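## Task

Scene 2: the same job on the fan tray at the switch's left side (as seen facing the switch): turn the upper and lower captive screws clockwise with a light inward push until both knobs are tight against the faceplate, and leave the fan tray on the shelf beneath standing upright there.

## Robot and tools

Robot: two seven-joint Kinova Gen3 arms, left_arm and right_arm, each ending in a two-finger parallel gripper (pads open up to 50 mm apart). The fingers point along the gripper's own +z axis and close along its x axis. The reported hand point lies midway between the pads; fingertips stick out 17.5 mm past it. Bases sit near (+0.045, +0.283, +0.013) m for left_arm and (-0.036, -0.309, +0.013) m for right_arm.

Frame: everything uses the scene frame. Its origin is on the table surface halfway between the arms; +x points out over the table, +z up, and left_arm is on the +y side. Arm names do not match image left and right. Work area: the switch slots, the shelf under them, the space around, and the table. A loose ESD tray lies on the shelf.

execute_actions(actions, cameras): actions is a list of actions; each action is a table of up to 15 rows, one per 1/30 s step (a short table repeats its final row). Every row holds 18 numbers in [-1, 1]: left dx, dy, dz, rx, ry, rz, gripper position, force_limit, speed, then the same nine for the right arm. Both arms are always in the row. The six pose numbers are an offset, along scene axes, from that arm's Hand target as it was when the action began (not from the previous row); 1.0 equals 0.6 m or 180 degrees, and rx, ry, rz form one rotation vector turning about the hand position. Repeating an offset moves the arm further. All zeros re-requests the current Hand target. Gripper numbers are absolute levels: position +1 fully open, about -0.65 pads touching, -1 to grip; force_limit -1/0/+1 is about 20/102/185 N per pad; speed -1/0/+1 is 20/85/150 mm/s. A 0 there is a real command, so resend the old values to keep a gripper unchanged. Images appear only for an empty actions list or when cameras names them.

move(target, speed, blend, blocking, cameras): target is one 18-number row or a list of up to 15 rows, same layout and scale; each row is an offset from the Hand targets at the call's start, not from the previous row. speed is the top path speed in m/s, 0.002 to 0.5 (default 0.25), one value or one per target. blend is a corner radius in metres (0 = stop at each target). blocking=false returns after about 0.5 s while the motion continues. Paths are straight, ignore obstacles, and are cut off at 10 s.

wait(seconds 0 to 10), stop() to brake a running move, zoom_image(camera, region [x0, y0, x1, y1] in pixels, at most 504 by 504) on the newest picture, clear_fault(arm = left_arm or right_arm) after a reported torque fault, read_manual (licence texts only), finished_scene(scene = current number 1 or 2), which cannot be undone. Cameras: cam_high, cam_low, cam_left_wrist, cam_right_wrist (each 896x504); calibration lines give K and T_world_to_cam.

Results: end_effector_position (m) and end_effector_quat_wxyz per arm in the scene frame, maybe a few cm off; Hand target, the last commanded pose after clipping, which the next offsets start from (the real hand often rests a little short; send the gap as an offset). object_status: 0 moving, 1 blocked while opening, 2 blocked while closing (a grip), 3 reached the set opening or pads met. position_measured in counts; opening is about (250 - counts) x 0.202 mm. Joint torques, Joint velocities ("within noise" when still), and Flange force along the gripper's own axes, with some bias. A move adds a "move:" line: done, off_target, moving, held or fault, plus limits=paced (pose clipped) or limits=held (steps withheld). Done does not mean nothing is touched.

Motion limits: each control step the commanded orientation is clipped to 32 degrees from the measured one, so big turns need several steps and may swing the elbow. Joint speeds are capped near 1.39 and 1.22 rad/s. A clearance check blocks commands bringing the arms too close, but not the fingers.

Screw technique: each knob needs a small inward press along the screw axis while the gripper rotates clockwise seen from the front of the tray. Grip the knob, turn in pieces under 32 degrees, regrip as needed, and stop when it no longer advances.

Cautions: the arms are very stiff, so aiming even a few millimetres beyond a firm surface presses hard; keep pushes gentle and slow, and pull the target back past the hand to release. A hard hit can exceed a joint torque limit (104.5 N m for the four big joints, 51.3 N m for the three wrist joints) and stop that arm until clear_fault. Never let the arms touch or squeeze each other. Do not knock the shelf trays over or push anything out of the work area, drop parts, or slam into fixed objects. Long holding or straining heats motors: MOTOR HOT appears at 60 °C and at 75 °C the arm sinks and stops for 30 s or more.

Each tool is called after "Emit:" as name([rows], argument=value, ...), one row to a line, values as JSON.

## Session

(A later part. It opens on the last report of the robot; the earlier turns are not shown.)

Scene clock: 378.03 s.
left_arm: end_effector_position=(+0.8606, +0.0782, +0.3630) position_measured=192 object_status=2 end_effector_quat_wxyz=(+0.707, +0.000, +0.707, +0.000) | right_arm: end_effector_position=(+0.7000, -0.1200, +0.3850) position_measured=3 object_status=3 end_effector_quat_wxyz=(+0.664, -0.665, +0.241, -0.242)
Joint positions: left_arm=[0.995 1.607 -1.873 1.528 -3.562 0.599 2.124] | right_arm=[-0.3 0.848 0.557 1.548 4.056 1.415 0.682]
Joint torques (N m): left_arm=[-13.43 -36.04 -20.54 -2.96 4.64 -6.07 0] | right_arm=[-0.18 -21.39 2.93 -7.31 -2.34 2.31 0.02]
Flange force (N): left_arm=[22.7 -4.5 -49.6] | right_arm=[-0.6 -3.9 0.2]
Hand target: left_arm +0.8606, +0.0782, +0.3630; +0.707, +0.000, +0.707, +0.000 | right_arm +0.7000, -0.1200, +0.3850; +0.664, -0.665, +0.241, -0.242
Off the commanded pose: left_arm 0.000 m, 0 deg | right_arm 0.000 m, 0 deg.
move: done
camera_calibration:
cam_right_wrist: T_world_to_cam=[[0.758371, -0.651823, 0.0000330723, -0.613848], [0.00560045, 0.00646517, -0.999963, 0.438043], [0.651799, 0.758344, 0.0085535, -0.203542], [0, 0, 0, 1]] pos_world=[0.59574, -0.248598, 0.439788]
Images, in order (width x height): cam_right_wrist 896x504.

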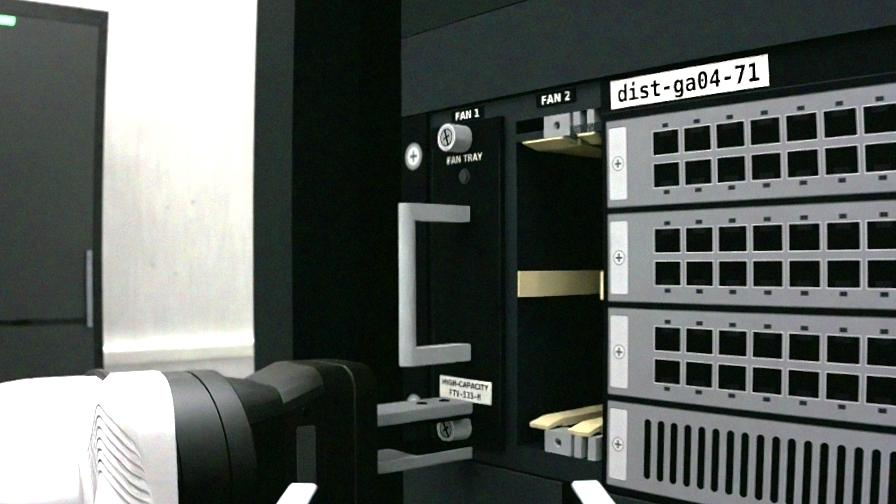

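Emit:
move([
  [0,0,0,0,0,0,0.05,-0.7,-0.4,0,0,0,0,0,0,1,1,1],
  [0,0,0,-0.6667,0,0,0.05,-0.7,-0.4,0,0,0,0,0,0,1,1,1],
  [0,0,0,0.6667,0,0,0.05,-0.7,-0.4,0,0,0,0,0,0,1,1,1],
  [0,0,0,0,0,0,0.05,-0.7,-0.4,0,0,0,0,0,0,1,1,1],
], speed=0.44)

Emit:
move([
  [0,0,0,0,0,0,-1,-0.7,-0.4,0,0,0,0,0,0,1,1,1],
  [0.00032,0,0,0.6667,0,0,-1,-0.7,-0.4,0,0,0,0,0,0,1,1,1],
  [0.00064,0,0,-0.6667,0,0,-1,-0.7,-0.4,0,0,0,0,0,0,1,1,1],
  [0.00095,0,0,0,0,0,-1,-0.7,-0.4,0,0,0,0,0,0,1,1,1],
], speed=0.44)

Emit:
move([
  [0,0,0,0,0,0,0.05,-0.2,-0.4,0,0,0,0,0,0,1,1,1],
  [0,0,0,-0.6667,0,0,0.05,-0.2,-0.4,0,0,0,0,0,0,1,1,1],
  [0,0,0,0.6667,0,0,0.05,-0.2,-0.4,0,0,0,0,0,0,1,1,1],
  [0,0,0,0,0,0,0.05,-0.2,-0.4,0,0,0,0,0,0,1,1,1],
], speed=0.44, cameras=["cam_right_wrist"])

Emit:
zoom_image(camera="cam_right_wrist", region=[380, 374, 500, 504])

Scene clock: 394.33 s.
left_arm: end_effector_position=(+0.8606, +0.0782, +0.3630) position_measured=145 object_status=3 end_effector_quat_wxyz=(+0.707, +0.000, +0.707, +0.000) | right_arm: end_effector_position=(+0.7000, -0.1200, +0.3850) position_measured=3 object_status=3 end_effector_quat_wxyz=(+0.664, -0.665, +0.241, -0.242)
Joint positions: left_arm=[0.151 0.84 0.355 1.564 -2.68 0.959 5.723] | right_arm=[-0.3 0.848 0.557 1.548 4.056 1.415 0.682]
Joint torques (N m): left_arm=[-1.11 -26.42 2.9 -9.53 -1.37 3.59 0.08] | right_arm=[-0.2 -21.41 2.95 -7.36 -2.35 2.32 0.05]
Flange force (N): left_arm=[0.5 -2.8 3.4] | right_arm=[-0.7 -3.9 0.1]
Hand target: left_arm +0.8606, +0.0782, +0.3630; +0.707, +0.000, +0.707, +0.000 | right_arm +0.7000, -0.1200, +0.3850; +0.664, -0.665, +0.241, -0.242
Off the commanded pose: left_arm 0.000 m, 0 deg | right_arm 0.000 m, 0 deg.
move: done

Scene clock: 403.07 s.
left_arm: end_effector_position=(+0.8611, +0.0781, +0.3629) position_measured=192 object_status=2 end_effector_quat_wxyz=(+0.707, +0.000, +0.707, +0.000) | right_arm: end_effector_position=(+0.7000, -0.1200, +0.3850) position_measured=3 object_status=3 end_effector_quat_wxyz=(+0.664, -0.665, +0.241, -0.242)
Joint positions: left_arm=[0.994 1.607 -1.873 1.525 -3.562 0.598 2.124] | right_arm=[-0.3 0.848 0.557 1.548 4.056 1.415 0.682]
Joint torques (N m): left_arm=[-12.54 -36.08 -20.69 -1.84 4.56 -6.09 0.03] | right_arm=[-0.15 -21.43 2.94 -7.33 -2.37 2.32 0.01]
Flange force (N): left_arm=[22.3 -4.9 -43.7] | right_arm=[-0.7 -3.9 0.2]
Hand target: left_arm +0.8611, +0.0782, +0.3630; +0.707, +0.000, +0.707, +0.000 | right_arm +0.7000, -0.1200, +0.3850; +0.664, -0.665, +0.241, -0.242
Off the commanded pose: left_arm 0.000 m, 0 deg | right_arm 0.000 m, 0 deg.
move: done

Scene clock: 411.83 s.
left_arm: end_effector_position=(+0.8611, +0.0782, +0.3630) position_measured=145 object_status=3 end_effector_quat_wxyz=(+0.707, +0.000, +0.707, +0.000) | right_arm: end_effector_position=(+0.7000, -0.1200, +0.3850) position_measured=3 object_status=3 end_effector_quat_wxyz=(+0.664, -0.665, +0.241, -0.242)
Joint positions: left_arm=[0.15 0.841 0.357 1.562 -2.68 0.958 5.722] | right_arm=[-0.3 0.848 0.557 1.548 4.056 1.415 0.682]
Joint torques (N m): left_arm=[-1.09 -26.41 2.88 -9.58 -1.4 3.58 0.08] | right_arm=[-0.15 -21.43 2.95 -7.34 -2.35 2.28 0.01]
Flange force (N): left_arm=[0.5 -2.7 3.2] | right_arm=[-0.8 -3.8 0.1]
Hand target: left_arm +0.8611, +0.0782, +0.3630; +0.707, +0.000, +0.707, +0.000 | right_arm +0.7000, -0.1200, +0.3850; +0.664, -0.665, +0.241, -0.242
Off the commanded pose: left_arm 0.000 m, 0 deg | right_arm 0.000 m, 0 deg.
move: done
camera_calibration:
cam_right_wrist: T_world_to_cam=[[0.758371, -0.651823, 0.0000330723, -0.613848], [0.00560045, 0.00646517, -0.999963, 0.438043], [0.651799, 0.758344, 0.0085535, -0.203542], [0, 0, 0, 1]] pos_world=[0.59574, -0.248598, 0.439788]
Images, in order (width x height): cam_right_wrist 896x504.

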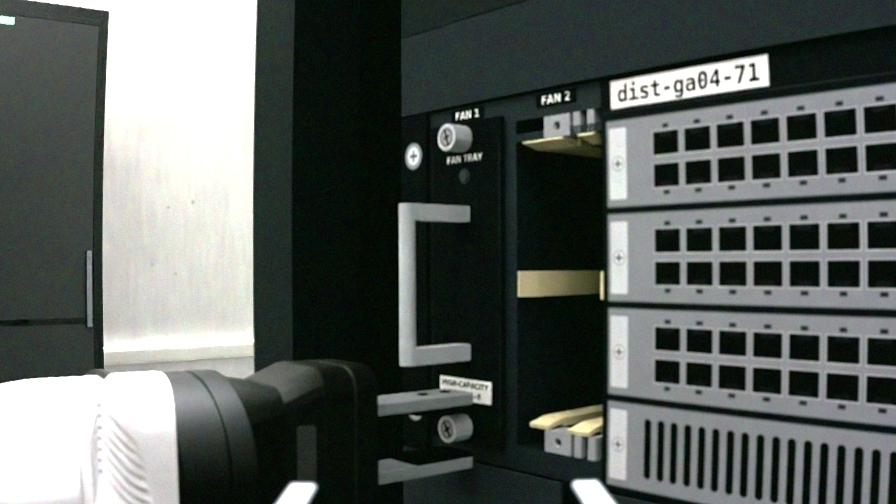

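Scaled by 3.877 from the camera's 896x504 image, which has a finer 1280x720 frame.

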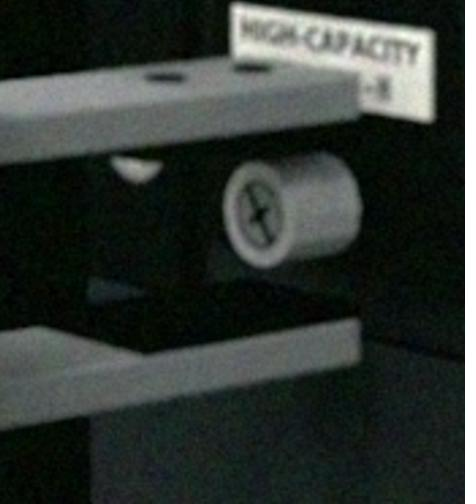

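Emit:
move([
  [0,0,0,0,0,0,-1,-0.2,-0.4,0,0,0,0,0,0,1,1,1],
  [0.0002,0,0,0.6667,0,0,-1,-0.2,-0.4,0,0,0,0,0,0,1,1,1],
  [0.0004,0,0,-0.6667,0,0,-1,-0.2,-0.4,0,0,0,0,0,0,1,1,1],
  [0.0005,0,0,0,0,0,-1,-0.2,-0.4,0,0,0,0,0,0,1,1,1],
], speed=0.44, cameras=["cam_right_wrist"])

Emit:
zoom_image(camera="cam_right_wrist", region=[380, 374, 500, 504])

Scene clock: 423.67 s.
left_arm: end_effector_position=(+0.8614, +0.0782, +0.3629) position_measured=196 object_status=2 end_effector_quat_wxyz=(+0.707, +0.000, +0.707, +0.000) | right_arm: end_effector_position=(+0.7000, -0.1200, +0.3850) position_measured=3 object_status=3 end_effector_quat_wxyz=(+0.664, -0.665, +0.241, -0.242)
Joint positions: left_arm=[0.993 1.607 -1.872 1.524 -3.562 0.598 2.124] | right_arm=[-0.3 0.848 0.557 1.548 4.056 1.415 0.682]
Joint torques (N m): left_arm=[-15.59 -35.67 -20.52 8.23 2.64 -8.64 -0.59] | right_arm=[-0.23 -21.43 2.96 -7.3 -2.34 2.32 0.06]
Flange force (N): left_arm=[20.0 -15.1 -17.2] | right_arm=[-0.4 -3.9 0.3]
Hand target: left_arm +0.8614, +0.0782, +0.3630; +0.707, +0.000, +0.707, +0.000 | right_arm +0.7000, -0.1200, +0.3850; +0.664, -0.665, +0.241, -0.242
Off the commanded pose: left_arm 0.000 m, 0 deg | right_arm 0.000 m, 0 deg.
move: done
camera_calibration:
cam_right_wrist: T_world_to_cam=[[0.758371, -0.651823, 0.0000330723, -0.613848], [0.00560045, 0.00646517, -0.999963, 0.438043], [0.651799, 0.758344, 0.0085535, -0.203542], [0, 0, 0, 1]] pos_world=[0.59574, -0.248598, 0.439788]
Images, in order (width x height): cam_right_wrist 896x504.

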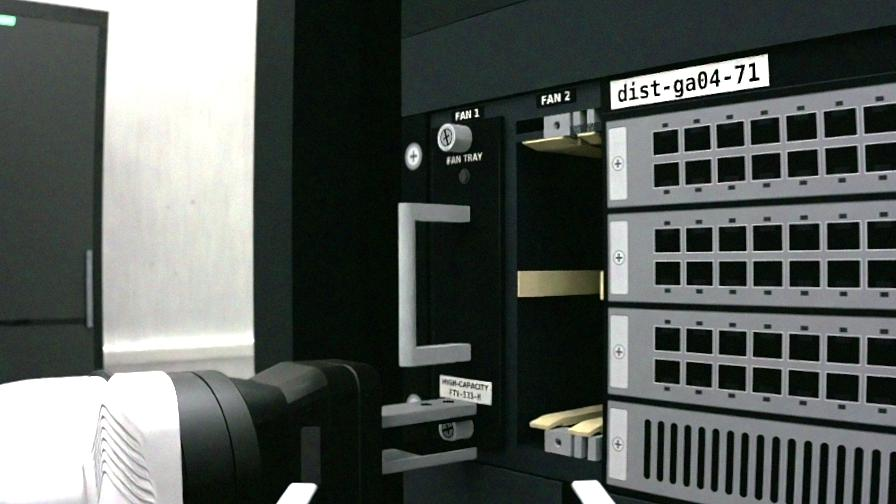

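Scaled by 3.877 from the camera's 896x504 image, which has a finer 1280x720 frame.

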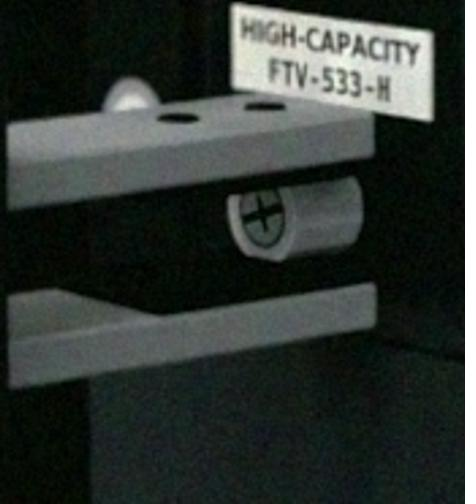

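Emit:
move([
  [0,0,0,0,0,0,0.274,-0.2,-0.4,0,0,0,0,0,0,1,1,1],
  [-0.13,0,0,0,0,0,0.274,-0.2,-0.4,0,0,0,0,0,0,1,1,1],
], speed=0.15, cameras=["cam_high","cam_low","cam_right_wrist"])

Emit:
zoom_image(camera="cam_right_wrist", region=[380, 374, 500, 504])

Emit:
zoom_image(camera="cam_right_wrist", region=[380, 70, 500, 200])

Scene clock: 429.70 s.
left_arm: end_effector_position=(+0.7834, +0.0782, +0.3630) position_measured=112 object_status=3 end_effector_quat_wxyz=(+0.707, +0.000, +0.707, +0.000) | right_arm: end_effector_position=(+0.7000, -0.1200, +0.3850) position_measured=3 object_status=3 end_effector_quat_wxyz=(+0.664, -0.665, +0.241, -0.242)
Joint positions: left_arm=[1.143 1.626 -1.892 1.79 -3.559 0.714 2.082] | right_arm=[-0.3 0.848 0.557 1.548 4.056 1.415 0.682]
Joint torques (N m): left_arm=[-1.04 -21.79 -11.71 0.57 2.01 -1.19 0.07] | right_arm=[-0.17 -21.42 2.95 -7.32 -2.34 2.29 0.06]
Flange force (N): left_arm=[1.7 -2.6 -1.3] | right_arm=[-0.6 -3.9 0.2]
Hand target: left_arm +0.7834, +0.0782, +0.3630; +0.707, +0.000, +0.707, +0.000 | right_arm +0.7000, -0.1200, +0.3850; +0.664, -0.665, +0.241, -0.242
Off the commanded pose: left_arm 0.000 m, 0 deg | right_arm 0.000 m, 0 deg.
move: done
camera_calibration:
cam_right_wrist: T_world_to_cam=[[0.758371, -0.651823, 0.0000330723, -0.613848], [0.00560045, 0.00646517, -0.999963, 0.438043], [0.651799, 0.758344, 0.0085535, -0.203542], [0, 0, 0, 1]] pos_world=[0.59574, -0.248598, 0.439788]
Images, in order (width x height): cam_high 896x504, cam_low 896x504, cam_right_wrist 896x504.

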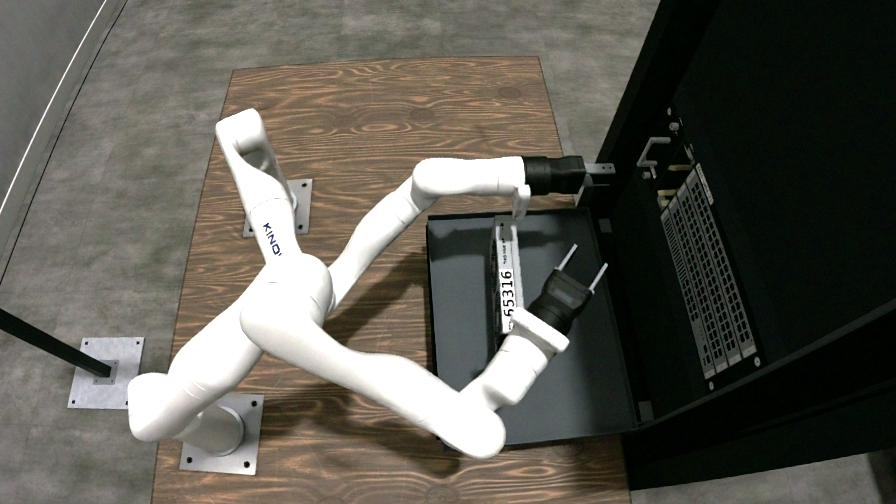

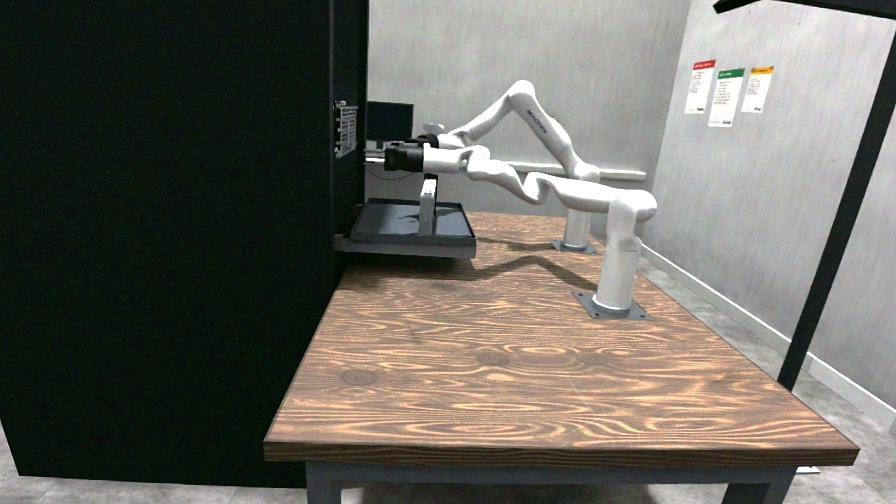

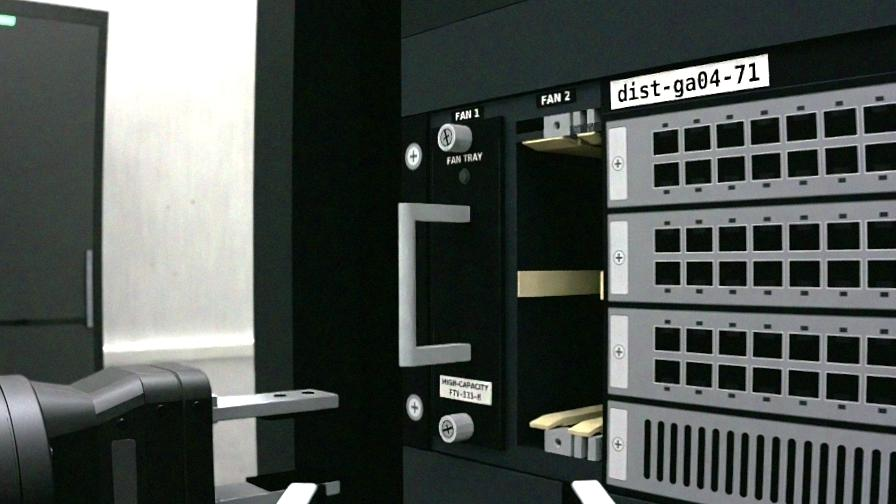

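Scaled by 3.877 from the camera's 896x504 image, which has a finer 1280x720 frame.

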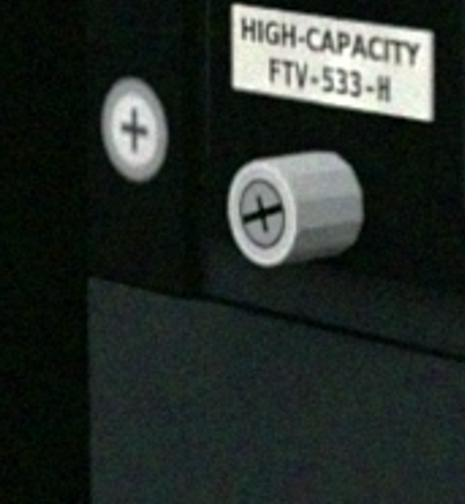

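Scaled by 3.877 from the camera's 896x504 image, which has a finer 1280x720 frame.

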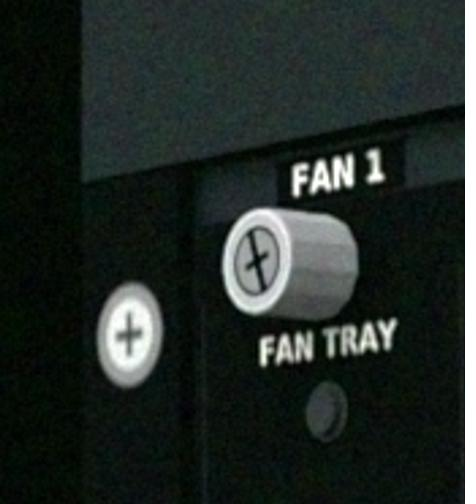

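Emit:
zoom_image(camera="cam_right_wrist", region=[420, 110, 490, 160])

Emit:
zoom_image(camera="cam_right_wrist", region=[420, 402, 490, 452])

Scaled by 7.200 from the camera's 896x504 image, which has a finer 1280x720 frame.

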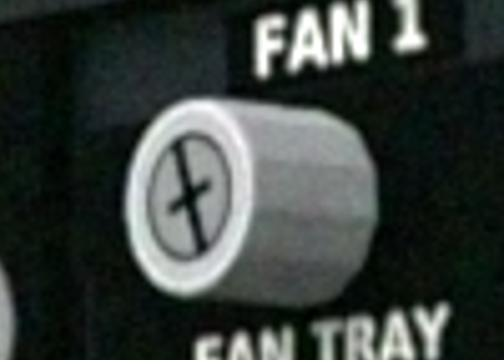

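Scaled by 7.200 from the camera's 896x504 image, which has a finer 1280x720 frame.

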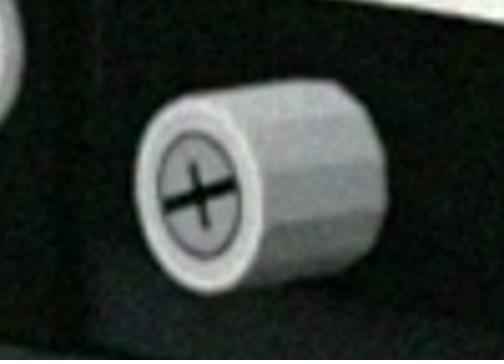

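Emit:
finished_scene(scene=2)

The scene is finished: the task was done.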